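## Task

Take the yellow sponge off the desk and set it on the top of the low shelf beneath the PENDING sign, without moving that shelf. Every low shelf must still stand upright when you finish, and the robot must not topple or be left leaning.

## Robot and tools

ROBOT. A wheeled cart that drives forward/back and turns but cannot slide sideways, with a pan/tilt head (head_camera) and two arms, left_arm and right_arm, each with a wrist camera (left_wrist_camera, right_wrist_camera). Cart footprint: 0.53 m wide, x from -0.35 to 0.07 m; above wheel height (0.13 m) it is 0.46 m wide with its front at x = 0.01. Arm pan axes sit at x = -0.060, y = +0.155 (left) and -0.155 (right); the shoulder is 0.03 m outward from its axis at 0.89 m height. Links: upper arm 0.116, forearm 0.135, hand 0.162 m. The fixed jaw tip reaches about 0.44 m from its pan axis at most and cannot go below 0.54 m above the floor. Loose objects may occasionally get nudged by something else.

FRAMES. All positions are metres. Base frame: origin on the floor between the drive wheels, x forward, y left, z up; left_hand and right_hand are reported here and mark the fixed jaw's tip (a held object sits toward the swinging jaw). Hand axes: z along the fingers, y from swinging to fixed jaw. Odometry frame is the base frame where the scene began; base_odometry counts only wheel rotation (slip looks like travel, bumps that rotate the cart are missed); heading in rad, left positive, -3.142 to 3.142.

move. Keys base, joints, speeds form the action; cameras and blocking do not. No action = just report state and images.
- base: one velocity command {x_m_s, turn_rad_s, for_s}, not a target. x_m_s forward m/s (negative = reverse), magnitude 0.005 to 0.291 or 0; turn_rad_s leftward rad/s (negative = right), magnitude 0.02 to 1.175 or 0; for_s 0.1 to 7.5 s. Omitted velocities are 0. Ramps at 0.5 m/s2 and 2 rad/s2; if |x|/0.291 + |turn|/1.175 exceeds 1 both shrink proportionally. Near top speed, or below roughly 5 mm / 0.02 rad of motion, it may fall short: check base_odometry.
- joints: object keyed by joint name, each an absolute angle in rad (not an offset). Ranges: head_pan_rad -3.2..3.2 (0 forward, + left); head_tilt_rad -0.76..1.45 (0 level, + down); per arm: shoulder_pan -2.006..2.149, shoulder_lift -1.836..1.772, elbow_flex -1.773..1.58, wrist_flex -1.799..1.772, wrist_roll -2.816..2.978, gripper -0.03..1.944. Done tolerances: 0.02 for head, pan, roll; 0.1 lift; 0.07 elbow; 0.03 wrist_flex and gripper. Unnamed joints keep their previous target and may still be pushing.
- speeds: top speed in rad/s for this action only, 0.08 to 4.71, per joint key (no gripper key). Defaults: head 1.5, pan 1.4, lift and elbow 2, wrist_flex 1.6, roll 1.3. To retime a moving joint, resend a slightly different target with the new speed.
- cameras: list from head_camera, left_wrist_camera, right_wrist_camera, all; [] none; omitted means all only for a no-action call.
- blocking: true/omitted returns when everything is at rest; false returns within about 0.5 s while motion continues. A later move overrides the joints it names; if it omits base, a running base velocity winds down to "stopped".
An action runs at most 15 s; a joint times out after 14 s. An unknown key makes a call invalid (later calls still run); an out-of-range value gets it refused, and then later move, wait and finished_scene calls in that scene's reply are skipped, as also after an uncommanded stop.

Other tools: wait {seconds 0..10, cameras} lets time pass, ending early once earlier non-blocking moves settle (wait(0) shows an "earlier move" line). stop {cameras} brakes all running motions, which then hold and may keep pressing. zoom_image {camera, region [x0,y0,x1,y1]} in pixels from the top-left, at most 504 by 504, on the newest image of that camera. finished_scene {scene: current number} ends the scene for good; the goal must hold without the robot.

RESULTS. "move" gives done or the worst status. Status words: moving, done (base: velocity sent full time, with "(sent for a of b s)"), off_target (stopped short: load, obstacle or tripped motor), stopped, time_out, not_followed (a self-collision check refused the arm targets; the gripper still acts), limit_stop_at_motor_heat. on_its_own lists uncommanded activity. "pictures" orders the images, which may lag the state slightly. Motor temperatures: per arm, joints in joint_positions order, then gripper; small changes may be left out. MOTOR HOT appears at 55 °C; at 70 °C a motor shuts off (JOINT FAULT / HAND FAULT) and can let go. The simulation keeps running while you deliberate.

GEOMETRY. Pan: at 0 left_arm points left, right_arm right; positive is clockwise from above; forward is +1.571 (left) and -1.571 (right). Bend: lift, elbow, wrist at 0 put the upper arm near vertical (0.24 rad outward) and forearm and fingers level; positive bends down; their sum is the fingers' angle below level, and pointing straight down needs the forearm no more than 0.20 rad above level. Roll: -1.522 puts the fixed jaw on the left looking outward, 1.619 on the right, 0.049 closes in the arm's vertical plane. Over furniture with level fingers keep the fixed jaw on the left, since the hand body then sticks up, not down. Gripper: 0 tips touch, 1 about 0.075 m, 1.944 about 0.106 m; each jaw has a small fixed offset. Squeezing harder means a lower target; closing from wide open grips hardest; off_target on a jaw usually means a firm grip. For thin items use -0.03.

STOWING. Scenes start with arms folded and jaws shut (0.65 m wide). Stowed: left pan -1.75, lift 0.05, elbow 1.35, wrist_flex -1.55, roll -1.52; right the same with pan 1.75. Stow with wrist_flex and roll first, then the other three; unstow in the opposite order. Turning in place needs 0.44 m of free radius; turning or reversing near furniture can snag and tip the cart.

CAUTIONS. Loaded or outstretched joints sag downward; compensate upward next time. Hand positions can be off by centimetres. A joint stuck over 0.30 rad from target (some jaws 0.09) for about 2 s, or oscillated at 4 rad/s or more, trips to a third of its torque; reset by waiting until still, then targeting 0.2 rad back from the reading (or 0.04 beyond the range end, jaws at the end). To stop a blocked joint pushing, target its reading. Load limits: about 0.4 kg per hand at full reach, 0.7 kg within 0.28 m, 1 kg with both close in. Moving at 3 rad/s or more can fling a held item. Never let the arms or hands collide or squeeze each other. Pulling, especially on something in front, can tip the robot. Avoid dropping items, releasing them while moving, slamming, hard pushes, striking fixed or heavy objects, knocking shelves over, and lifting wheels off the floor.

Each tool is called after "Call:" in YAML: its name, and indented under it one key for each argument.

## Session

Call:
move:
  joints: {"head_tilt_rad":0.35,"head_pan_rad":0.8}
  cameras: ["head_camera"]

Call:
move:
  joints: {"head_pan_rad":0.0}
  cameras: ["head_camera"]

Call:
move:
  joints: {"head_pan_rad":-0.8}
  cameras: ["head_camera"]

Call:
move:
  joints: {"head_pan_rad":-1.6}
  cameras: ["head_camera"]

Call:
move:
  joints: {"head_pan_rad":-2.4}
  cameras: ["head_camera"]

Call:
move:
  joints: {"head_pan_rad":-3.14}
  cameras: ["head_camera"]

Scene clock: 1.33 s.
Motor temperatures (°C): left_arm=[30 31 30 30 31 32] | right_arm=[29 27 26 27 29 26]
move: done
base_odometry: x=+0.000 y=+0.000 heading=+0.000
base_status: not commanded
joint_positions: head_pan_rad=+0.790 head_tilt_rad=+0.342 left_arm_shoulder_pan_rad=+0.002 left_arm_shoulder_lift_rad=-1.688 left_arm_elbow_flex_rad=+1.459 left_arm_wrist_flex_rad=+0.984 left_arm_wrist_roll_rad=-0.001 left_arm_gripper_rad=+0.000 right_arm_shoulder_pan_rad=+0.004 right_arm_shoulder_lift_rad=-1.732 right_arm_elbow_flex_rad=+1.485 right_arm_wrist_flex_rad=+1.015 right_arm_wrist_roll_rad=+0.000 right_arm_gripper_rad=+0.000
joint_status: all done
left_hand: x=-0.0597 y=+0.3120 z=+0.8286 quat_wxyz=(+0.397, -0.918, +0.023, +0.009) (m; base frame)
right_hand: x=-0.0607 y=-0.3093 z=+0.8243 quat_wxyz=(+0.009, +0.024, +0.920, -0.391) (m; base frame)
pictures: head_camera
Images, in order (width x height): head_camera 644x476.

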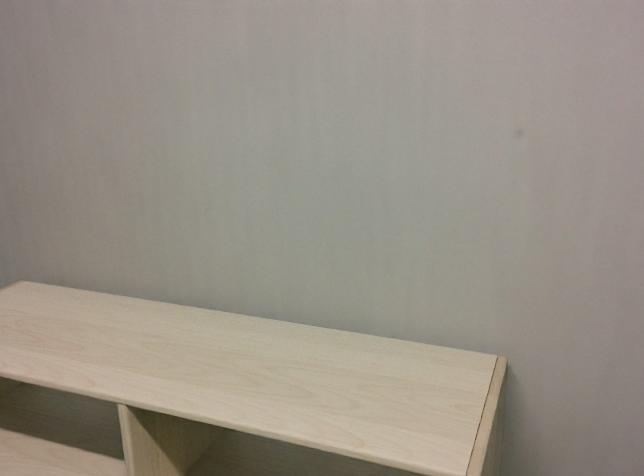

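Scene clock: 2.67 s.
move: done
base_odometry: x=+0.000 y=+0.000 heading=+0.000
base_status: not commanded
joint_positions: head_pan_rad=+0.009 head_tilt_rad=+0.342 left_arm_shoulder_pan_rad=+0.002 left_arm_shoulder_lift_rad=-1.688 left_arm_elbow_flex_rad=+1.459 left_arm_wrist_flex_rad=+0.984 left_arm_wrist_roll_rad=-0.001 left_arm_gripper_rad=+0.000 right_arm_shoulder_pan_rad=+0.004 right_arm_shoulder_lift_rad=-1.732 right_arm_elbow_flex_rad=+1.485 right_arm_wrist_flex_rad=+1.015 right_arm_wrist_roll_rad=+0.000 right_arm_gripper_rad=+0.000
joint_status: all done
left_hand: x=-0.0597 y=+0.3120 z=+0.8286 quat_wxyz=(+0.397, -0.918, +0.023, +0.009) (m; base frame)
right_hand: x=-0.0607 y=-0.3093 z=+0.8243 quat_wxyz=(+0.009, +0.024, +0.920, -0.391) (m; base frame)
pictures: head_camera
Images, in order (width x height): head_camera 644x476.

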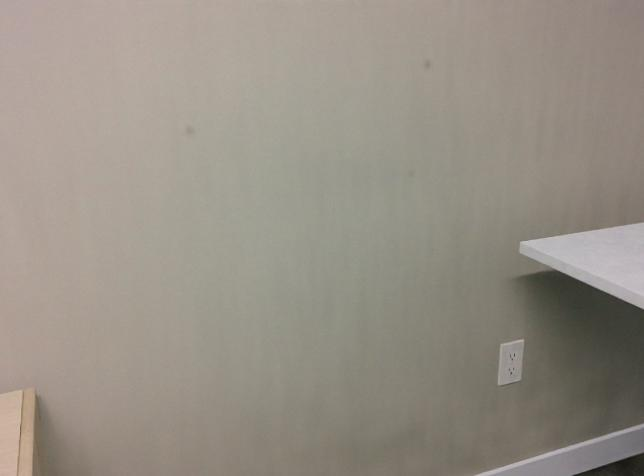

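Scene clock: 4.00 s.
move: done
base_odometry: x=+0.000 y=+0.000 heading=+0.000
base_status: not commanded
joint_positions: head_pan_rad=-0.790 head_tilt_rad=+0.342 left_arm_shoulder_pan_rad=+0.002 left_arm_shoulder_lift_rad=-1.688 left_arm_elbow_flex_rad=+1.459 left_arm_wrist_flex_rad=+0.984 left_arm_wrist_roll_rad=-0.001 left_arm_gripper_rad=+0.000 right_arm_shoulder_pan_rad=+0.004 right_arm_shoulder_lift_rad=-1.732 right_arm_elbow_flex_rad=+1.485 right_arm_wrist_flex_rad=+1.015 right_arm_wrist_roll_rad=+0.000 right_arm_gripper_rad=+0.000
joint_status: all done
left_hand: x=-0.0597 y=+0.3120 z=+0.8286 quat_wxyz=(+0.397, -0.918, +0.023, +0.009) (m; base frame)
right_hand: x=-0.0607 y=-0.3093 z=+0.8243 quat_wxyz=(+0.009, +0.024, +0.920, -0.391) (m; base frame)
pictures: head_camera
Images, in order (width x height): head_camera 644x476.

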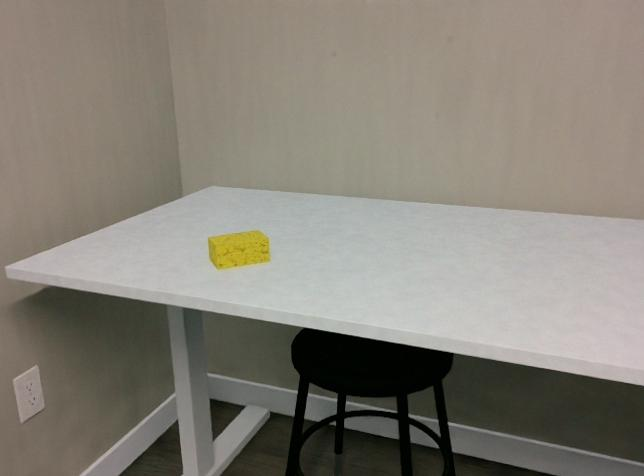

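Scene clock: 5.33 s.
move: done
base_odometry: x=+0.000 y=+0.000 heading=+0.000
base_status: not commanded
joint_positions: head_pan_rad=-1.591 head_tilt_rad=+0.342 left_arm_shoulder_pan_rad=+0.002 left_arm_shoulder_lift_rad=-1.688 left_arm_elbow_flex_rad=+1.459 left_arm_wrist_flex_rad=+0.984 left_arm_wrist_roll_rad=-0.001 left_arm_gripper_rad=+0.000 right_arm_shoulder_pan_rad=+0.004 right_arm_shoulder_lift_rad=-1.732 right_arm_elbow_flex_rad=+1.485 right_arm_wrist_flex_rad=+1.015 right_arm_wrist_roll_rad=+0.000 right_arm_gripper_rad=+0.000
joint_status: all done
left_hand: x=-0.0597 y=+0.3120 z=+0.8286 quat_wxyz=(+0.397, -0.918, +0.023, +0.009) (m; base frame)
right_hand: x=-0.0607 y=-0.3093 z=+0.8243 quat_wxyz=(+0.009, +0.024, +0.920, -0.391) (m; base frame)
pictures: head_camera
Images, in order (width x height): head_camera 644x476.

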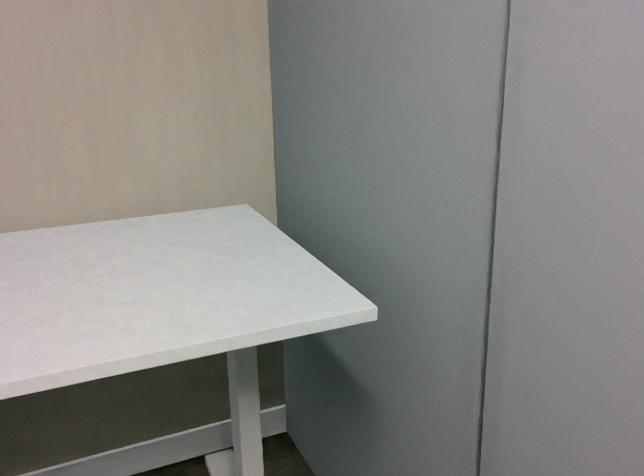

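Scene clock: 6.67 s.
move: done
base_odometry: x=+0.000 y=+0.000 heading=+0.000
base_status: not commanded
joint_positions: head_pan_rad=-2.391 head_tilt_rad=+0.342 left_arm_shoulder_pan_rad=+0.002 left_arm_shoulder_lift_rad=-1.688 left_arm_elbow_flex_rad=+1.459 left_arm_wrist_flex_rad=+0.984 left_arm_wrist_roll_rad=-0.001 left_arm_gripper_rad=+0.000 right_arm_shoulder_pan_rad=+0.004 right_arm_shoulder_lift_rad=-1.732 right_arm_elbow_flex_rad=+1.485 right_arm_wrist_flex_rad=+1.015 right_arm_wrist_roll_rad=+0.000 right_arm_gripper_rad=+0.000
joint_status: all done
left_hand: x=-0.0597 y=+0.3120 z=+0.8286 quat_wxyz=(+0.397, -0.918, +0.023, +0.009) (m; base frame)
right_hand: x=-0.0607 y=-0.3093 z=+0.8243 quat_wxyz=(+0.009, +0.024, +0.920, -0.391) (m; base frame)
pictures: head_camera
Images, in order (width x height): head_camera 644x476.

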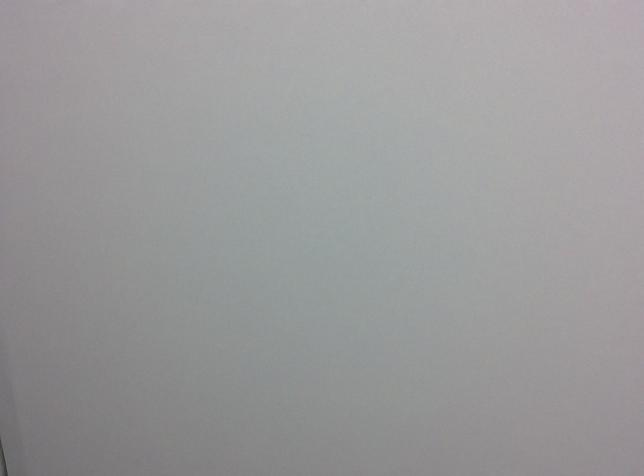

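Scene clock: 7.97 s.
move: done
base_odometry: x=+0.000 y=+0.000 heading=+0.000
base_status: not commanded
joint_positions: head_pan_rad=-3.131 head_tilt_rad=+0.342 left_arm_shoulder_pan_rad=+0.002 left_arm_shoulder_lift_rad=-1.688 left_arm_elbow_flex_rad=+1.459 left_arm_wrist_flex_rad=+0.984 left_arm_wrist_roll_rad=-0.001 left_arm_gripper_rad=+0.000 right_arm_shoulder_pan_rad=+0.004 right_arm_shoulder_lift_rad=-1.732 right_arm_elbow_flex_rad=+1.485 right_arm_wrist_flex_rad=+1.015 right_arm_wrist_roll_rad=+0.000 right_arm_gripper_rad=+0.000
joint_status: all done
left_hand: x=-0.0597 y=+0.3120 z=+0.8286 quat_wxyz=(+0.397, -0.918, +0.023, +0.009) (m; base frame)
right_hand: x=-0.0607 y=-0.3093 z=+0.8243 quat_wxyz=(+0.009, +0.024, +0.920, -0.391) (m; base frame)
pictures: head_camera
Images, in order (width x height): head_camera 644x476.

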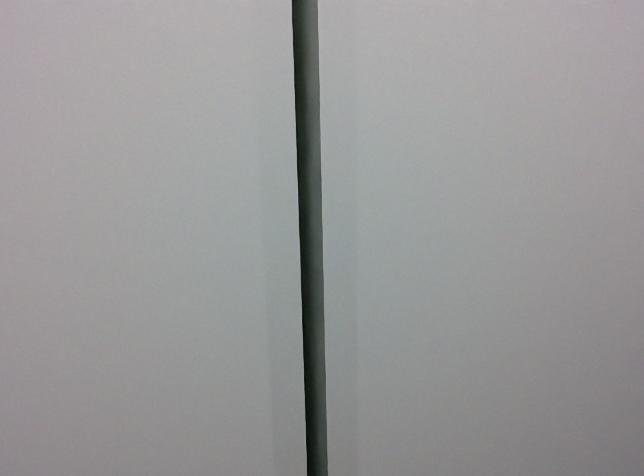

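Call:
move:
  joints: {"head_pan_rad":1.2,"head_tilt_rad":0.0}
  speeds: {"head_pan_rad":4}
  cameras: ["head_camera"]

Call:
move:
  joints: {"head_pan_rad":2.0,"head_tilt_rad":0.2}
  cameras: ["head_camera"]

Scene clock: 14.40 s.
move: done
base_odometry: x=+0.000 y=+0.000 heading=+0.000
base_status: not commanded
joint_positions: head_pan_rad=+1.189 head_tilt_rad=+0.010 left_arm_shoulder_pan_rad=+0.002 left_arm_shoulder_lift_rad=-1.688 left_arm_elbow_flex_rad=+1.459 left_arm_wrist_flex_rad=+0.984 left_arm_wrist_roll_rad=-0.001 left_arm_gripper_rad=+0.000 right_arm_shoulder_pan_rad=+0.004 right_arm_shoulder_lift_rad=-1.732 right_arm_elbow_flex_rad=+1.485 right_arm_wrist_flex_rad=+1.015 right_arm_wrist_roll_rad=+0.000 right_arm_gripper_rad=+0.000
joint_status: all done
left_hand: x=-0.0597 y=+0.3120 z=+0.8286 quat_wxyz=(+0.397, -0.918, +0.023, +0.009) (m; base frame)
right_hand: x=-0.0607 y=-0.3093 z=+0.8243 quat_wxyz=(+0.009, +0.024, +0.920, -0.391) (m; base frame)
pictures: head_camera
Images, in order (width x height): head_camera 644x476.

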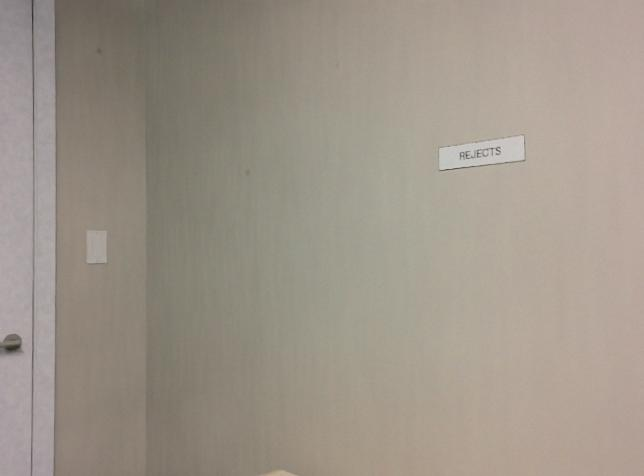

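Scene clock: 15.73 s.
move: done
base_odometry: x=+0.000 y=+0.000 heading=+0.000
base_status: not commanded
joint_positions: head_pan_rad=+1.989 head_tilt_rad=+0.192 left_arm_shoulder_pan_rad=+0.002 left_arm_shoulder_lift_rad=-1.688 left_arm_elbow_flex_rad=+1.459 left_arm_wrist_flex_rad=+0.984 left_arm_wrist_roll_rad=-0.001 left_arm_gripper_rad=+0.000 right_arm_shoulder_pan_rad=+0.004 right_arm_shoulder_lift_rad=-1.732 right_arm_elbow_flex_rad=+1.485 right_arm_wrist_flex_rad=+1.015 right_arm_wrist_roll_rad=+0.000 right_arm_gripper_rad=+0.000
joint_status: all done
left_hand: x=-0.0597 y=+0.3120 z=+0.8286 quat_wxyz=(+0.397, -0.918, +0.023, +0.009) (m; base frame)
right_hand: x=-0.0607 y=-0.3093 z=+0.8243 quat_wxyz=(+0.009, +0.024, +0.920, -0.391) (m; base frame)
pictures: head_camera
Images, in order (width x height): head_camera 644x476.

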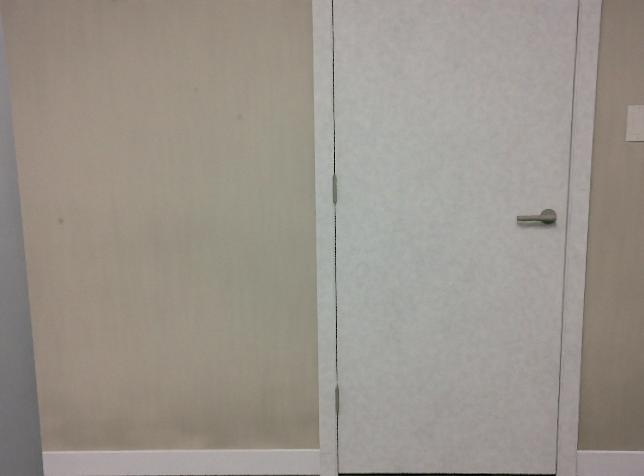

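Call:
move:
  base: {"turn_rad_s":-0.6,"for_s":1.03}
  joints: {"head_pan_rad":-0.3,"head_tilt_rad":0.6}

Call:
move:
  base: {"x_m_s":0.22,"for_s":2.74}
  joints: {"left_arm_shoulder_lift_rad":0.2,"left_arm_elbow_flex_rad":-0.1,"left_arm_wrist_flex_rad":0.7,"left_arm_shoulder_pan_rad":1.339,"left_arm_wrist_roll_rad":0.7,"left_arm_gripper_rad":1.944}

Call:
move:
  base: {"turn_rad_s":-0.5,"for_s":1.06}
  joints: {"head_pan_rad":0.0,"head_tilt_rad":0.75}
  cameras: ["head_camera","left_wrist_camera"]

Scene clock: 55.83 s.
move: done
base_odometry: x=+0.000 y=+0.000 heading=-0.619
base_status: done (sent for 1.03 of 1.03 s)
joint_positions: head_pan_rad=-0.291 head_tilt_rad=+0.593 left_arm_shoulder_pan_rad=+0.002 left_arm_shoulder_lift_rad=-1.688 left_arm_elbow_flex_rad=+1.459 left_arm_wrist_flex_rad=+0.984 left_arm_wrist_roll_rad=-0.001 left_arm_gripper_rad=+0.000 right_arm_shoulder_pan_rad=+0.004 right_arm_shoulder_lift_rad=-1.732 right_arm_elbow_flex_rad=+1.485 right_arm_wrist_flex_rad=+1.015 right_arm_wrist_roll_rad=+0.000 right_arm_gripper_rad=+0.000
joint_status: all done
left_hand: x=-0.0597 y=+0.3120 z=+0.8286 quat_wxyz=(+0.397, -0.918, +0.023, +0.009) (m; base frame)
right_hand: x=-0.0607 y=-0.3093 z=+0.8243 quat_wxyz=(+0.009, +0.024, +0.920, -0.391) (m; base frame)
pictures: none

Scene clock: 59.60 s.
move: done
base_odometry: x=+0.489 y=-0.351 heading=-0.620
base_status: done (sent for 2.73 of 2.73 s)
joint_positions: head_pan_rad=-0.292 head_tilt_rad=+0.593 left_arm_shoulder_pan_rad=+1.338 left_arm_shoulder_lift_rad=+0.208 left_arm_elbow_flex_rad=-0.064 left_arm_wrist_flex_rad=+0.711 left_arm_wrist_roll_rad=+0.696 left_arm_gripper_rad=+1.927 right_arm_shoulder_pan_rad=+0.003 right_arm_shoulder_lift_rad=-1.732 right_arm_elbow_flex_rad=+1.485 right_arm_wrist_flex_rad=+1.015 right_arm_wrist_roll_rad=+0.000 right_arm_gripper_rad=+0.000
joint_status: all done
left_hand: x=+0.2487 y=+0.2230 z=+0.8591 quat_wxyz=(+0.192, -0.881, +0.317, -0.294) (m; base frame)
right_hand: x=-0.0604 y=-0.3093 z=+0.8243 quat_wxyz=(+0.009, +0.024, +0.920, -0.391) (m; base frame)
pictures: none

Scene clock: 61.33 s.
move: done
base_odometry: x=+0.488 y=-0.350 heading=-1.153
base_status: done (sent for 1.07 of 1.07 s)
joint_positions: head_pan_rad=-0.011 head_tilt_rad=+0.744 left_arm_shoulder_pan_rad=+1.344 left_arm_shoulder_lift_rad=+0.208 left_arm_elbow_flex_rad=-0.064 left_arm_wrist_flex_rad=+0.711 left_arm_wrist_roll_rad=+0.696 left_arm_gripper_rad=+1.927 right_arm_shoulder_pan_rad=+0.003 right_arm_shoulder_lift_rad=-1.732 right_arm_elbow_flex_rad=+1.485 right_arm_wrist_flex_rad=+1.015 right_arm_wrist_roll_rad=+0.000 right_arm_gripper_rad=+0.000
joint_status: all done
left_hand: x=+0.2491 y=+0.2211 z=+0.8591 quat_wxyz=(+0.191, -0.880, +0.320, -0.294) (m; base frame)
right_hand: x=-0.0604 y=-0.3093 z=+0.8243 quat_wxyz=(+0.009, +0.024, +0.920, -0.391) (m; base frame)
pictures: head_camera, left_wrist_camera
Images, in order (width x height): head_camera 644x476, left_wrist_camera 644x476.

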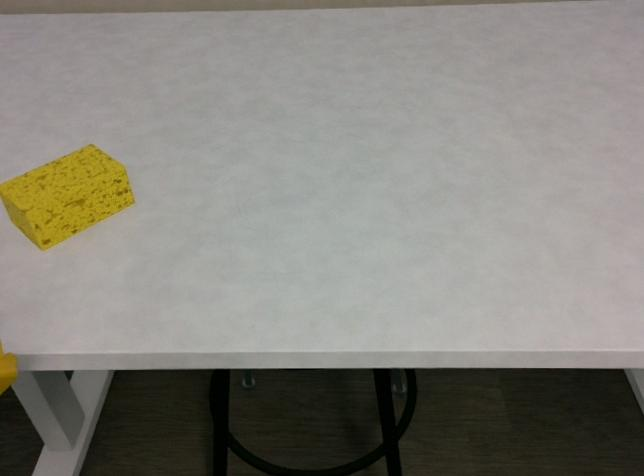

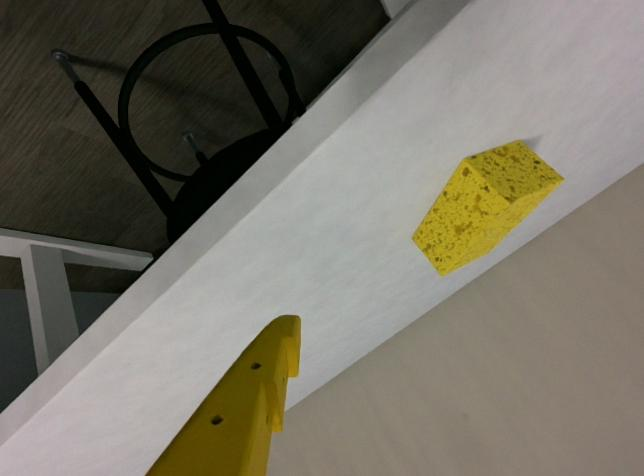

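Call:
move:
  base: {"x_m_s":0.18,"for_s":1.56}
  joints: {"head_pan_rad":0.5,"head_tilt_rad":1.0,"left_arm_shoulder_lift_rad":0.2,"left_arm_elbow_flex_rad":-0.27,"left_arm_wrist_flex_rad":1.1,"left_arm_shoulder_pan_rad":1.215,"left_arm_wrist_roll_rad":0.56}
  cameras: ["head_camera","left_wrist_camera"]

Scene clock: 76.20 s.
move: done
base_odometry: x=+0.602 y=-0.609 heading=-1.156
base_status: done (sent for 1.57 of 1.57 s)
joint_positions: head_pan_rad=+0.489 head_tilt_rad=+0.994 left_arm_shoulder_pan_rad=+1.218 left_arm_shoulder_lift_rad=+0.208 left_arm_elbow_flex_rad=-0.236 left_arm_wrist_flex_rad=+1.096 left_arm_wrist_roll_rad=+0.564 left_arm_gripper_rad=+1.927 right_arm_shoulder_pan_rad=+0.004 right_arm_shoulder_lift_rad=-1.732 right_arm_elbow_flex_rad=+1.485 right_arm_wrist_flex_rad=+1.015 right_arm_wrist_roll_rad=+0.000 right_arm_gripper_rad=+0.000
joint_status: all done
left_hand: x=+0.2110 y=+0.2502 z=+0.8635 quat_wxyz=(+0.161, -0.909, +0.333, -0.190) (m; base frame)
right_hand: x=-0.0607 y=-0.3093 z=+0.8243 quat_wxyz=(+0.009, +0.024, +0.920, -0.391) (m; base frame)
pictures: head_camera, left_wrist_camera
Images, in order (width x height): head_camera 644x476, left_wrist_camera 644x476.

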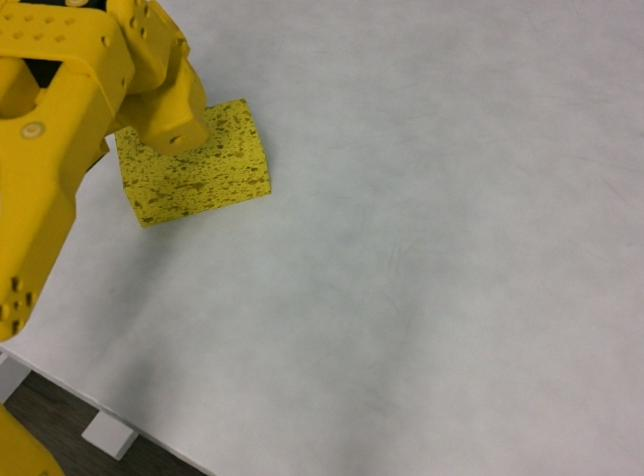

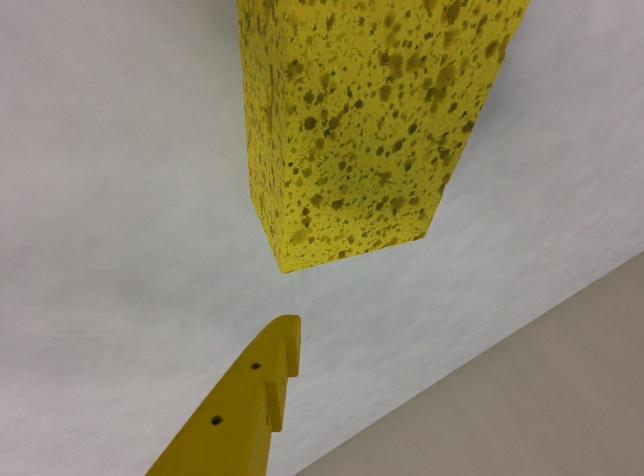

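Call:
move:
  joints: {"left_arm_shoulder_lift_rad":0.58,"left_arm_elbow_flex_rad":-0.55,"left_arm_wrist_flex_rad":1.32,"left_arm_shoulder_pan_rad":1.19,"left_arm_wrist_roll_rad":0.58}
  speeds: {"left_arm_shoulder_lift_rad":0.6,"left_arm_elbow_flex_rad":0.5,"left_arm_wrist_flex_rad":0.4}
  cameras: ["left_wrist_camera"]

Scene clock: 91.77 s.
move: done
base_odometry: x=+0.602 y=-0.609 heading=-1.156
base_status: not commanded
joint_positions: head_pan_rad=+0.489 head_tilt_rad=+0.994 left_arm_shoulder_pan_rad=+1.194 left_arm_shoulder_lift_rad=+0.591 left_arm_elbow_flex_rad=-0.516 left_arm_wrist_flex_rad=+1.315 left_arm_wrist_roll_rad=+0.576 left_arm_gripper_rad=+1.927 right_arm_shoulder_pan_rad=+0.004 right_arm_shoulder_lift_rad=-1.732 right_arm_elbow_flex_rad=+1.485 right_arm_wrist_flex_rad=+1.015 right_arm_wrist_roll_rad=+0.000 right_arm_gripper_rad=+0.000
joint_status: all done
left_hand: x=+0.1960 y=+0.2517 z=+0.8079 quat_wxyz=(+0.059, -0.941, +0.326, -0.069) (m; base frame)
right_hand: x=-0.0607 y=-0.3093 z=+0.8243 quat_wxyz=(+0.009, +0.024, +0.920, -0.391) (m; base frame)
pictures: left_wrist_camera
Images, in order (width x height): left_wrist_camera 644x476.

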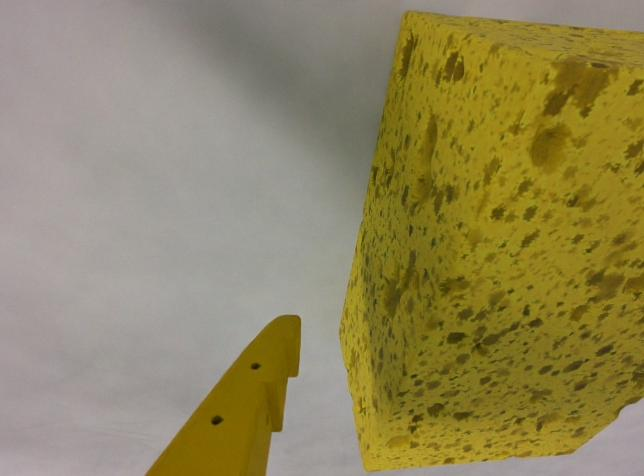

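Call:
move:
  joints: {"left_arm_shoulder_lift_rad":0.93,"left_arm_elbow_flex_rad":-0.80,"left_arm_wrist_flex_rad":1.29,"left_arm_shoulder_pan_rad":1.19}
  speeds: {"left_arm_shoulder_lift_rad":0.5,"left_arm_elbow_flex_rad":0.4,"left_arm_wrist_flex_rad":0.1}
  cameras: ["left_wrist_camera"]

Call:
move:
  joints: {"left_arm_gripper_rad":0.75}
  cameras: ["head_camera","left_wrist_camera"]

Scene clock: 100.00 s.
move: done
base_odometry: x=+0.602 y=-0.609 heading=-1.156
base_status: not commanded
joint_positions: head_pan_rad=+0.489 head_tilt_rad=+0.994 left_arm_shoulder_pan_rad=+1.195 left_arm_shoulder_lift_rad=+0.915 left_arm_elbow_flex_rad=-0.793 left_arm_wrist_flex_rad=+1.297 left_arm_wrist_roll_rad=+0.576 left_arm_gripper_rad=+1.927 right_arm_shoulder_pan_rad=+0.003 right_arm_shoulder_lift_rad=-1.732 right_arm_elbow_flex_rad=+1.485 right_arm_wrist_flex_rad=+1.015 right_arm_wrist_roll_rad=+0.000 right_arm_gripper_rad=+0.000
joint_status: all done
left_hand: x=+0.2103 y=+0.2569 z=+0.7695 quat_wxyz=(+0.049, -0.942, +0.327, -0.058) (m; base frame)
right_hand: x=-0.0604 y=-0.3093 z=+0.8243 quat_wxyz=(+0.009, +0.024, +0.920, -0.391) (m; base frame)
pictures: left_wrist_camera
Images, in order (width x height): left_wrist_camera 644x476.

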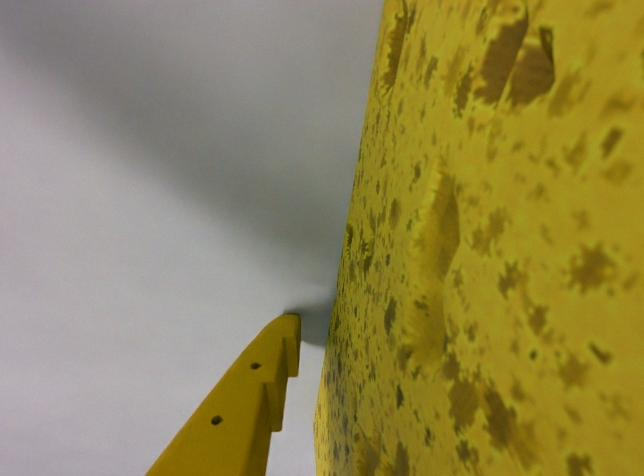

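Scene clock: 101.13 s.
move: off_target
base_odometry: x=+0.602 y=-0.609 heading=-1.156
base_status: not commanded
joint_positions: head_pan_rad=+0.489 head_tilt_rad=+0.994 left_arm_shoulder_pan_rad=+1.189 left_arm_shoulder_lift_rad=+0.912 left_arm_elbow_flex_rad=-0.817 left_arm_wrist_flex_rad=+1.280 left_arm_wrist_roll_rad=+0.576 left_arm_gripper_rad=+0.948 right_arm_shoulder_pan_rad=+0.003 right_arm_shoulder_lift_rad=-1.732 right_arm_elbow_flex_rad=+1.485 right_arm_wrist_flex_rad=+1.015 right_arm_wrist_roll_rad=+0.000 right_arm_gripper_rad=+0.000
joint_status: left_arm_gripper_rad off_target (ended at +0.948, target +0.750)
left_hand: x=+0.2164 y=+0.2613 z=+0.7745 quat_wxyz=(+0.064, -0.941, +0.323, -0.074) (m; base frame)
right_hand: x=-0.0604 y=-0.3093 z=+0.8243 quat_wxyz=(+0.009, +0.024, +0.920, -0.391) (m; base frame)
pictures: head_camera, left_wrist_camera
Images, in order (width x height): head_camera 644x476, left_wrist_camera 644x476.

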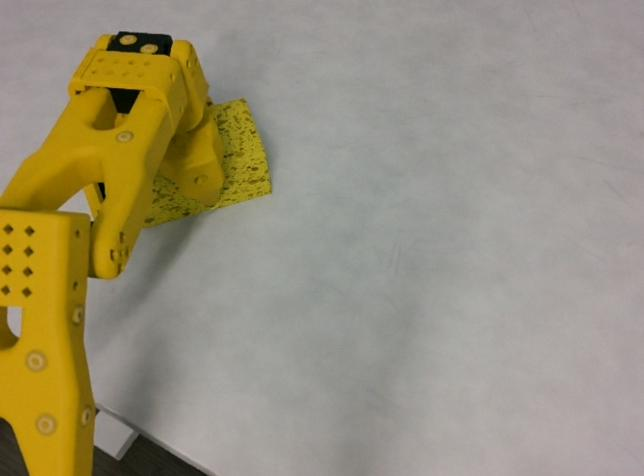

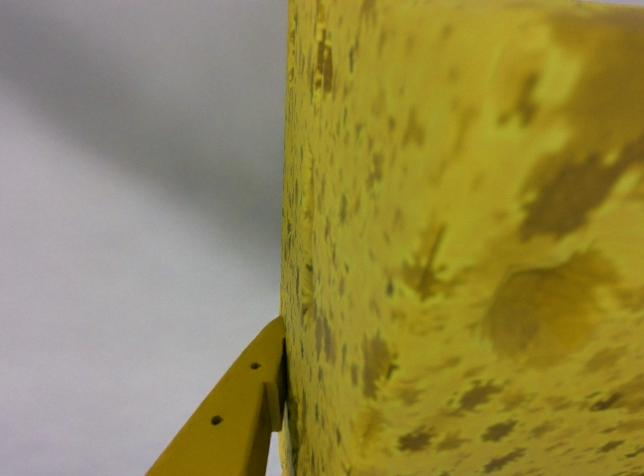

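Call:
move:
  joints: {"left_arm_shoulder_lift_rad":0.0,"left_arm_elbow_flex_rad":0.0,"left_arm_wrist_flex_rad":1.35}
  speeds: {"left_arm_shoulder_lift_rad":0.6,"left_arm_elbow_flex_rad":0.5,"left_arm_wrist_flex_rad":0.15}
  cameras: ["left_wrist_camera"]

Call:
move:
  base: {"x_m_s":-0.22,"for_s":1.9}
  joints: {"left_arm_gripper_rad":0.87}

Call:
move:
  base: {"turn_rad_s":-0.8,"for_s":3.74}
  joints: {"head_pan_rad":0.0,"head_tilt_rad":0.35}
  cameras: ["head_camera","left_wrist_camera"]

Scene clock: 132.33 s.
move: done
base_odometry: x=+0.602 y=-0.609 heading=-1.156
base_status: not commanded
joint_positions: head_pan_rad=+0.489 head_tilt_rad=+0.994 left_arm_shoulder_pan_rad=+1.192 left_arm_shoulder_lift_rad=+0.050 left_arm_elbow_flex_rad=+0.002 left_arm_wrist_flex_rad=+1.353 left_arm_wrist_roll_rad=+0.578 left_arm_gripper_rad=+0.891 right_arm_shoulder_pan_rad=+0.003 right_arm_shoulder_lift_rad=-1.732 right_arm_elbow_flex_rad=+1.485 right_arm_wrist_flex_rad=+1.015 right_arm_wrist_roll_rad=+0.000 right_arm_gripper_rad=+0.000
joint_status: all done
on_its_own: left_arm_gripper_rad moved -0.057 toward your old target +0.750
left_hand: x=+0.1449 y=+0.2319 z=+0.8438 quat_wxyz=(+0.054, -0.942, +0.324, -0.063) (m; base frame)
right_hand: x=-0.0604 y=-0.3093 z=+0.8243 quat_wxyz=(+0.009, +0.024, +0.920, -0.391) (m; base frame)
pictures: left_wrist_camera
Images, in order (width x height): left_wrist_camera 644x476.

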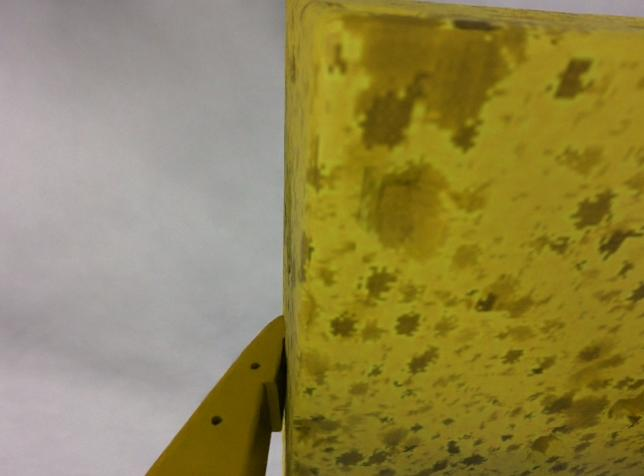

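Scene clock: 135.43 s.
move: off_target
base_odometry: x=+0.433 y=-0.226 heading=-1.150
base_status: done (sent for 1.9 of 1.9 s)
joint_positions: head_pan_rad=+0.489 head_tilt_rad=+0.994 left_arm_shoulder_pan_rad=+1.187 left_arm_shoulder_lift_rad=+0.048 left_arm_elbow_flex_rad=+0.002 left_arm_wrist_flex_rad=+1.353 left_arm_wrist_roll_rad=+0.578 left_arm_gripper_rad=+0.911 right_arm_shoulder_pan_rad=+0.004 right_arm_shoulder_lift_rad=-1.732 right_arm_elbow_flex_rad=+1.485 right_arm_wrist_flex_rad=+1.015 right_arm_wrist_roll_rad=+0.000 right_arm_gripper_rad=+0.000
joint_status: left_arm_gripper_rad off_target (ended at +0.911, target +0.870)
left_hand: x=+0.1446 y=+0.2328 z=+0.8441 quat_wxyz=(+0.055, -0.943, +0.322, -0.063) (m; base frame)
right_hand: x=-0.0607 y=-0.3093 z=+0.8243 quat_wxyz=(+0.009, +0.024, +0.920, -0.391) (m; base frame)
pictures: none

Scene clock: 139.97 s.
move: done
base_odometry: x=+0.432 y=-0.226 heading=+2.144
base_status: done (sent for 3.73 of 3.73 s)
joint_positions: head_pan_rad=+0.009 head_tilt_rad=+0.362 left_arm_shoulder_pan_rad=+1.191 left_arm_shoulder_lift_rad=+0.048 left_arm_elbow_flex_rad=+0.002 left_arm_wrist_flex_rad=+1.353 left_arm_wrist_roll_rad=+0.578 left_arm_gripper_rad=+0.911 right_arm_shoulder_pan_rad=+0.003 right_arm_shoulder_lift_rad=-1.732 right_arm_elbow_flex_rad=+1.485 right_arm_wrist_flex_rad=+1.015 right_arm_wrist_roll_rad=+0.000 right_arm_gripper_rad=+0.000
joint_status: all done
left_hand: x=+0.1449 y=+0.2322 z=+0.8441 quat_wxyz=(+0.055, -0.942, +0.324, -0.063) (m; base frame)
right_hand: x=-0.0604 y=-0.3093 z=+0.8243 quat_wxyz=(+0.009, +0.024, +0.920, -0.391) (m; base frame)
pictures: head_camera, left_wrist_camera
Images, in order (width x height): head_camera 644x476, left_wrist_camera 644x476.

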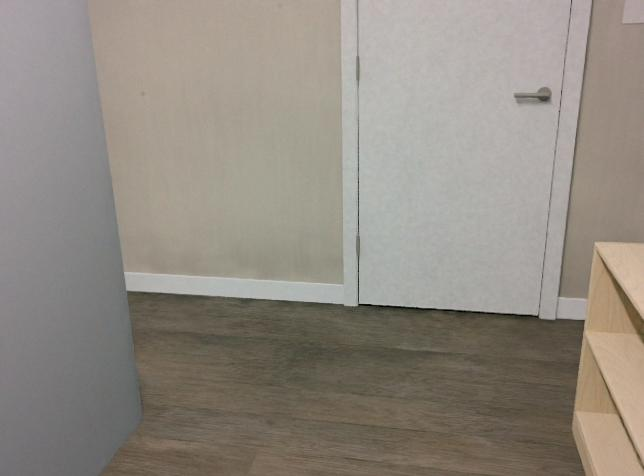

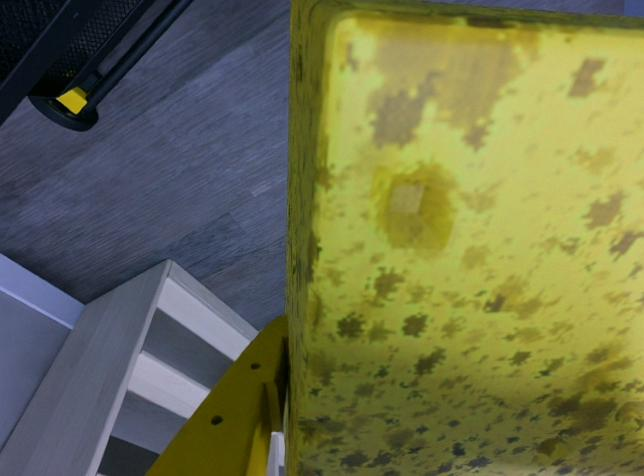

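Call:
move:
  base: {"turn_rad_s":-0.15,"for_s":0.51}

Call:
move:
  base: {"x_m_s":0.26,"for_s":7.28}
  joints: {"head_pan_rad":0.9}
  cameras: ["head_camera"]

Call:
move:
  joints: {"head_pan_rad":0.0,"head_tilt_rad":0.5}
  cameras: ["head_camera"]

Call:
move:
  joints: {"head_pan_rad":1.7,"head_tilt_rad":0.35}
  cameras: ["head_camera"]

Scene clock: 159.13 s.
move: done
base_odometry: x=+0.432 y=-0.226 heading=+2.069
base_status: done (sent for 0.5 of 0.5 s)
joint_positions: head_pan_rad=+0.009 head_tilt_rad=+0.362 left_arm_shoulder_pan_rad=+1.195 left_arm_shoulder_lift_rad=+0.048 left_arm_elbow_flex_rad=+0.002 left_arm_wrist_flex_rad=+1.353 left_arm_wrist_roll_rad=+0.578 left_arm_gripper_rad=+0.911 right_arm_shoulder_pan_rad=+0.003 right_arm_shoulder_lift_rad=-1.732 right_arm_elbow_flex_rad=+1.485 right_arm_wrist_flex_rad=+1.015 right_arm_wrist_roll_rad=+0.000 right_arm_gripper_rad=+0.000
joint_status: not commanded
left_hand: x=+0.1452 y=+0.2313 z=+0.8441 quat_wxyz=(+0.054, -0.942, +0.326, -0.063) (m; base frame)
right_hand: x=-0.0604 y=-0.3093 z=+0.8243 quat_wxyz=(+0.009, +0.024, +0.920, -0.391) (m; base frame)
pictures: none

Scene clock: 167.50 s.
move: done
base_odometry: x=-0.470 y=+1.435 heading=+2.067
base_status: done (sent for 7.27 of 7.27 s)
joint_positions: head_pan_rad=+0.890 head_tilt_rad=+0.362 left_arm_shoulder_pan_rad=+1.192 left_arm_shoulder_lift_rad=+0.047 left_arm_elbow_flex_rad=+0.002 left_arm_wrist_flex_rad=+1.353 left_arm_wrist_roll_rad=+0.578 left_arm_gripper_rad=+0.911 right_arm_shoulder_pan_rad=+0.004 right_arm_shoulder_lift_rad=-1.732 right_arm_elbow_flex_rad=+1.485 right_arm_wrist_flex_rad=+1.015 right_arm_wrist_roll_rad=+0.000 right_arm_gripper_rad=+0.000
joint_status: all done
left_hand: x=+0.1451 y=+0.2319 z=+0.8444 quat_wxyz=(+0.055, -0.942, +0.324, -0.064) (m; base frame)
right_hand: x=-0.0607 y=-0.3093 z=+0.8243 quat_wxyz=(+0.009, +0.024, +0.920, -0.391) (m; base frame)
pictures: head_camera
Images, in order (width x height): head_camera 644x476.

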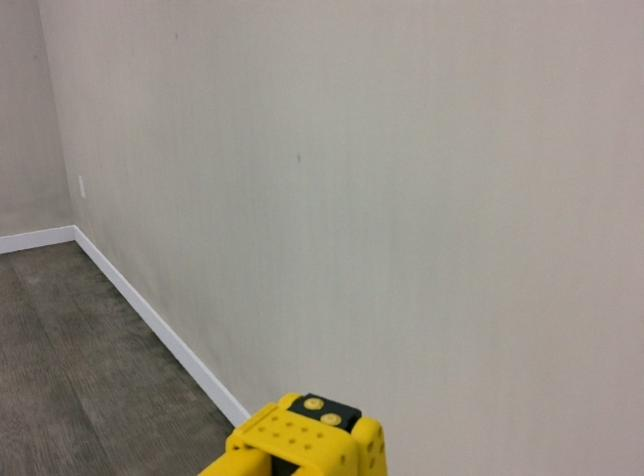

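Scene clock: 168.90 s.
move: done
base_odometry: x=-0.470 y=+1.435 heading=+2.067
base_status: not commanded
joint_positions: head_pan_rad=+0.009 head_tilt_rad=+0.493 left_arm_shoulder_pan_rad=+1.192 left_arm_shoulder_lift_rad=+0.047 left_arm_elbow_flex_rad=+0.002 left_arm_wrist_flex_rad=+1.353 left_arm_wrist_roll_rad=+0.578 left_arm_gripper_rad=+0.911 right_arm_shoulder_pan_rad=+0.004 right_arm_shoulder_lift_rad=-1.732 right_arm_elbow_flex_rad=+1.485 right_arm_wrist_flex_rad=+1.015 right_arm_wrist_roll_rad=+0.000 right_arm_gripper_rad=+0.000
joint_status: all done
left_hand: x=+0.1451 y=+0.2319 z=+0.8444 quat_wxyz=(+0.055, -0.942, +0.324, -0.064) (m; base frame)
right_hand: x=-0.0607 y=-0.3093 z=+0.8243 quat_wxyz=(+0.009, +0.024, +0.920, -0.391) (m; base frame)
pictures: head_camera
Images, in order (width x height): head_camera 644x476.

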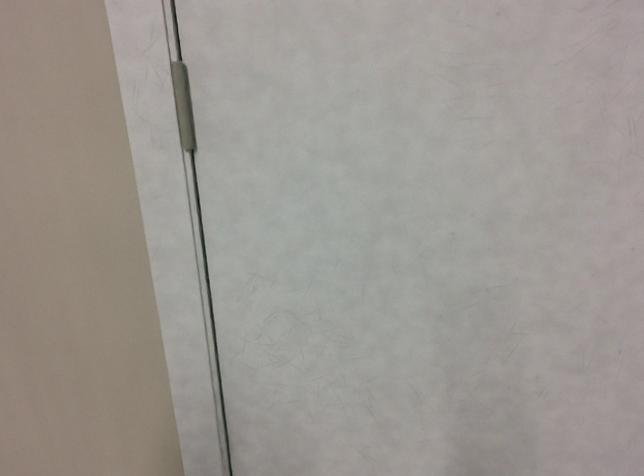

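Scene clock: 170.83 s.
move: done
base_odometry: x=-0.470 y=+1.435 heading=+2.067
base_status: not commanded
joint_positions: head_pan_rad=+1.689 head_tilt_rad=+0.362 left_arm_shoulder_pan_rad=+1.192 left_arm_shoulder_lift_rad=+0.047 left_arm_elbow_flex_rad=+0.002 left_arm_wrist_flex_rad=+1.353 left_arm_wrist_roll_rad=+0.578 left_arm_gripper_rad=+0.911 right_arm_shoulder_pan_rad=+0.004 right_arm_shoulder_lift_rad=-1.732 right_arm_elbow_flex_rad=+1.485 right_arm_wrist_flex_rad=+1.015 right_arm_wrist_roll_rad=+0.000 right_arm_gripper_rad=+0.000
joint_status: all done
left_hand: x=+0.1451 y=+0.2319 z=+0.8444 quat_wxyz=(+0.055, -0.942, +0.324, -0.064) (m; base frame)
right_hand: x=-0.0607 y=-0.3093 z=+0.8243 quat_wxyz=(+0.009, +0.024, +0.920, -0.391) (m; base frame)
pictures: head_camera
Images, in order (width x height): head_camera 644x476.

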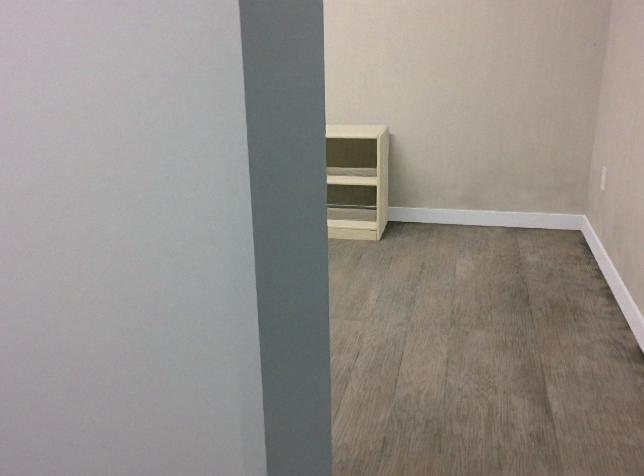

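Call:
move:
  base: {"turn_rad_s":0.7,"for_s":2.13}

Call:
move:
  base: {"x_m_s":0.26,"for_s":6.2}
  joints: {"head_pan_rad":0.35,"head_tilt_rad":0.1}
  cameras: ["head_camera"]

Call:
move:
  joints: {"head_pan_rad":1.1,"head_tilt_rad":0.2}
  cameras: ["head_camera"]

Scene clock: 185.43 s.
move: done
base_odometry: x=-0.470 y=+1.434 heading=-2.723
base_status: done (sent for 2.13 of 2.13 s)
joint_positions: head_pan_rad=+1.689 head_tilt_rad=+0.362 left_arm_shoulder_pan_rad=+1.184 left_arm_shoulder_lift_rad=+0.047 left_arm_elbow_flex_rad=+0.002 left_arm_wrist_flex_rad=+1.353 left_arm_wrist_roll_rad=+0.578 left_arm_gripper_rad=+0.911 right_arm_shoulder_pan_rad=-0.005 right_arm_shoulder_lift_rad=-1.732 right_arm_elbow_flex_rad=+1.485 right_arm_wrist_flex_rad=+1.015 right_arm_wrist_roll_rad=+0.000 right_arm_gripper_rad=+0.000
joint_status: not commanded
left_hand: x=+0.1445 y=+0.2335 z=+0.8444 quat_wxyz=(+0.055, -0.943, +0.321, -0.064) (m; base frame)
right_hand: x=-0.0592 y=-0.3093 z=+0.8243 quat_wxyz=(+0.010, +0.020, +0.920, -0.390) (m; base frame)
pictures: none

Scene clock: 192.73 s.
move: done
base_odometry: x=-1.943 y=+0.777 heading=-2.720
base_status: done (sent for 6.2 of 6.2 s)
joint_positions: head_pan_rad=+0.359 head_tilt_rad=+0.110 left_arm_shoulder_pan_rad=+1.192 left_arm_shoulder_lift_rad=+0.047 left_arm_elbow_flex_rad=+0.002 left_arm_wrist_flex_rad=+1.353 left_arm_wrist_roll_rad=+0.578 left_arm_gripper_rad=+0.911 right_arm_shoulder_pan_rad=+0.003 right_arm_shoulder_lift_rad=-1.732 right_arm_elbow_flex_rad=+1.485 right_arm_wrist_flex_rad=+1.015 right_arm_wrist_roll_rad=+0.000 right_arm_gripper_rad=+0.000
joint_status: all done
left_hand: x=+0.1451 y=+0.2319 z=+0.8444 quat_wxyz=(+0.055, -0.942, +0.324, -0.064) (m; base frame)
right_hand: x=-0.0604 y=-0.3093 z=+0.8243 quat_wxyz=(+0.009, +0.024, +0.920, -0.391) (m; base frame)
pictures: head_camera
Images, in order (width x height): head_camera 644x476.

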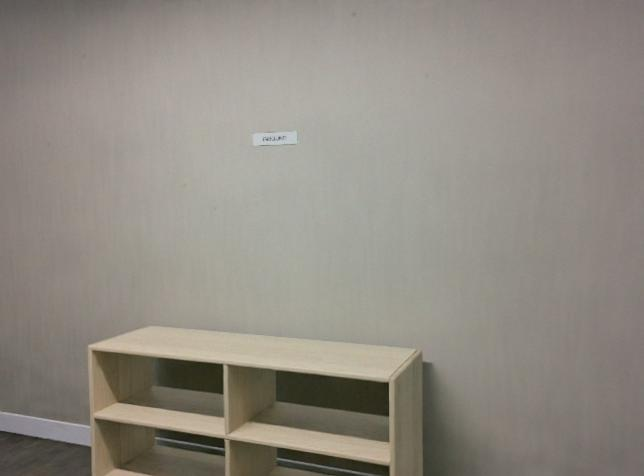

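Scene clock: 194.03 s.
move: done
base_odometry: x=-1.943 y=+0.777 heading=-2.720
base_status: not commanded
joint_positions: head_pan_rad=+1.089 head_tilt_rad=+0.192 left_arm_shoulder_pan_rad=+1.192 left_arm_shoulder_lift_rad=+0.047 left_arm_elbow_flex_rad=+0.002 left_arm_wrist_flex_rad=+1.353 left_arm_wrist_roll_rad=+0.578 left_arm_gripper_rad=+0.911 right_arm_shoulder_pan_rad=+0.003 right_arm_shoulder_lift_rad=-1.732 right_arm_elbow_flex_rad=+1.485 right_arm_wrist_flex_rad=+1.015 right_arm_wrist_roll_rad=+0.000 right_arm_gripper_rad=+0.000
joint_status: all done
left_hand: x=+0.1451 y=+0.2319 z=+0.8444 quat_wxyz=(+0.055, -0.942, +0.324, -0.064) (m; base frame)
right_hand: x=-0.0604 y=-0.3093 z=+0.8243 quat_wxyz=(+0.009, +0.024, +0.920, -0.391) (m; base frame)
pictures: head_camera
Images, in order (width x height): head_camera 644x476.

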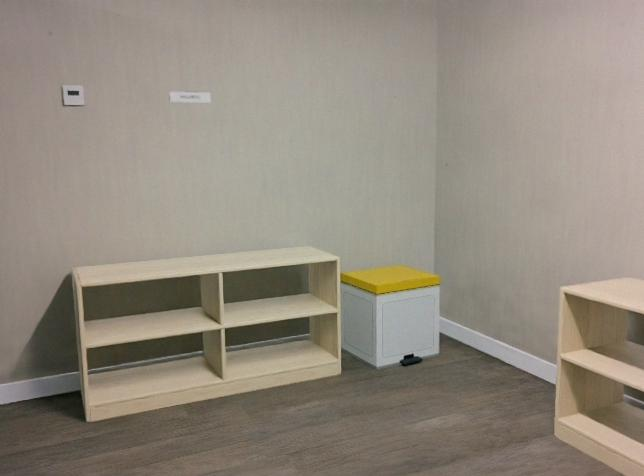

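Two shelves; read the signs.

Call:
zoom_image:
  camera: "head_camera"
  region: [150, 80, 230, 115]

Call:
move:
  joints: {"head_pan_rad":0.35,"head_tilt_rad":0.1}
  cameras: ["head_camera"]

Call:
zoom_image:
  camera: "head_camera"
  region: [235, 120, 315, 155]

Scaled by 6.300.

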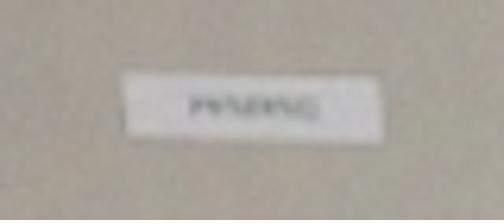

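Scene clock: 200.97 s.
move: done
base_odometry: x=-1.943 y=+0.777 heading=-2.720
base_status: not commanded
joint_positions: head_pan_rad=+0.359 head_tilt_rad=+0.111 left_arm_shoulder_pan_rad=+1.192 left_arm_shoulder_lift_rad=+0.047 left_arm_elbow_flex_rad=+0.002 left_arm_wrist_flex_rad=+1.353 left_arm_wrist_roll_rad=+0.578 left_arm_gripper_rad=+0.911 right_arm_shoulder_pan_rad=+0.003 right_arm_shoulder_lift_rad=-1.732 right_arm_elbow_flex_rad=+1.485 right_arm_wrist_flex_rad=+1.015 right_arm_wrist_roll_rad=+0.000 right_arm_gripper_rad=+0.000
joint_status: all done
left_hand: x=+0.1451 y=+0.2319 z=+0.8444 quat_wxyz=(+0.055, -0.942, +0.324, -0.064) (m; base frame)
right_hand: x=-0.0604 y=-0.3093 z=+0.8243 quat_wxyz=(+0.009, +0.024, +0.920, -0.391) (m; base frame)
pictures: head_camera
Images, in order (width x height): head_camera 644x476.

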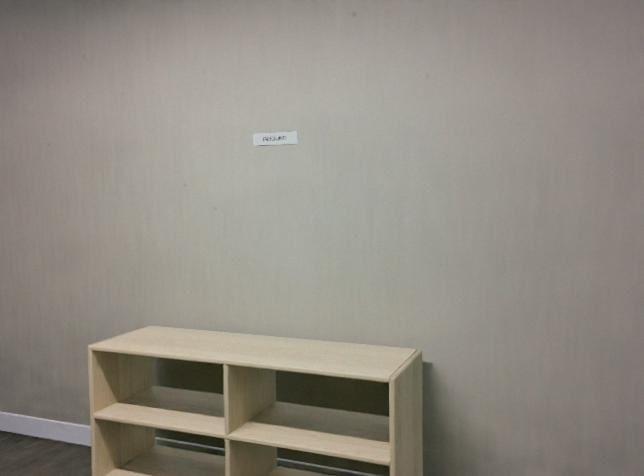

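Scaled by 6.300.

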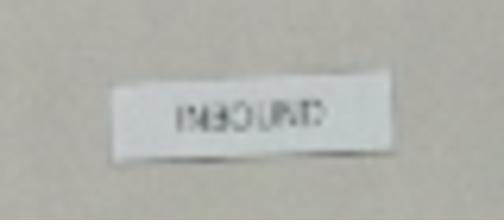

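Call:
move:
  base: {"turn_rad_s":0.7,"for_s":1.58}

Call:
move:
  base: {"x_m_s":0.26,"for_s":6.3}
  joints: {"head_pan_rad":0.3,"head_tilt_rad":0.7}

Call:
move:
  base: {"turn_rad_s":0.6,"for_s":0.77}
  cameras: ["head_camera"]

Scene clock: 221.73 s.
move: done
base_odometry: x=-1.942 y=+0.778 heading=-1.626
base_status: done (sent for 1.57 of 1.57 s)
joint_positions: head_pan_rad=+0.359 head_tilt_rad=+0.111 left_arm_shoulder_pan_rad=+1.186 left_arm_shoulder_lift_rad=+0.047 left_arm_elbow_flex_rad=+0.002 left_arm_wrist_flex_rad=+1.353 left_arm_wrist_roll_rad=+0.578 left_arm_gripper_rad=+0.911 right_arm_shoulder_pan_rad=-0.004 right_arm_shoulder_lift_rad=-1.732 right_arm_elbow_flex_rad=+1.485 right_arm_wrist_flex_rad=+1.015 right_arm_wrist_roll_rad=+0.000 right_arm_gripper_rad=+0.000
joint_status: not commanded
left_hand: x=+0.1446 y=+0.2332 z=+0.8444 quat_wxyz=(+0.055, -0.943, +0.321, -0.064) (m; base frame)
right_hand: x=-0.0595 y=-0.3093 z=+0.8243 quat_wxyz=(+0.010, +0.021, +0.920, -0.390) (m; base frame)
pictures: none

Scene clock: 229.13 s.
move: done
base_odometry: x=-2.031 y=-0.859 heading=-1.623
base_status: done (sent for 6.3 of 6.3 s)
joint_positions: head_pan_rad=+0.310 head_tilt_rad=+0.693 left_arm_shoulder_pan_rad=+1.192 left_arm_shoulder_lift_rad=+0.047 left_arm_elbow_flex_rad=+0.002 left_arm_wrist_flex_rad=+1.353 left_arm_wrist_roll_rad=+0.578 left_arm_gripper_rad=+0.911 right_arm_shoulder_pan_rad=+0.003 right_arm_shoulder_lift_rad=-1.732 right_arm_elbow_flex_rad=+1.485 right_arm_wrist_flex_rad=+1.015 right_arm_wrist_roll_rad=+0.000 right_arm_gripper_rad=+0.000
joint_status: all done
left_hand: x=+0.1451 y=+0.2319 z=+0.8444 quat_wxyz=(+0.055, -0.942, +0.324, -0.064) (m; base frame)
right_hand: x=-0.0604 y=-0.3093 z=+0.8243 quat_wxyz=(+0.009, +0.024, +0.920, -0.391) (m; base frame)
pictures: none

Scene clock: 230.57 s.
move: done
base_odometry: x=-2.031 y=-0.858 heading=-1.166
base_status: done (sent for 0.77 of 0.77 s)
joint_positions: head_pan_rad=+0.310 head_tilt_rad=+0.693 left_arm_shoulder_pan_rad=+1.186 left_arm_shoulder_lift_rad=+0.047 left_arm_elbow_flex_rad=+0.002 left_arm_wrist_flex_rad=+1.353 left_arm_wrist_roll_rad=+0.578 left_arm_gripper_rad=+0.911 right_arm_shoulder_pan_rad=-0.004 right_arm_shoulder_lift_rad=-1.732 right_arm_elbow_flex_rad=+1.485 right_arm_wrist_flex_rad=+1.015 right_arm_wrist_roll_rad=+0.000 right_arm_gripper_rad=+0.000
joint_status: not commanded
left_hand: x=+0.1446 y=+0.2332 z=+0.8444 quat_wxyz=(+0.055, -0.943, +0.321, -0.064) (m; base frame)
right_hand: x=-0.0595 y=-0.3093 z=+0.8243 quat_wxyz=(+0.010, +0.021, +0.920, -0.390) (m; base frame)
pictures: head_camera
Images, in order (width x height): head_camera 644x476.

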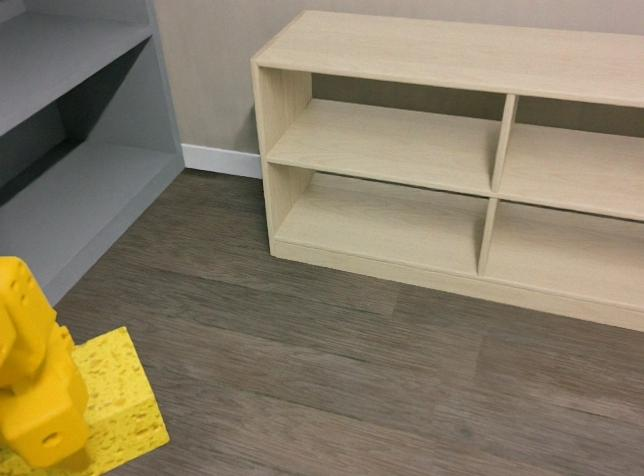

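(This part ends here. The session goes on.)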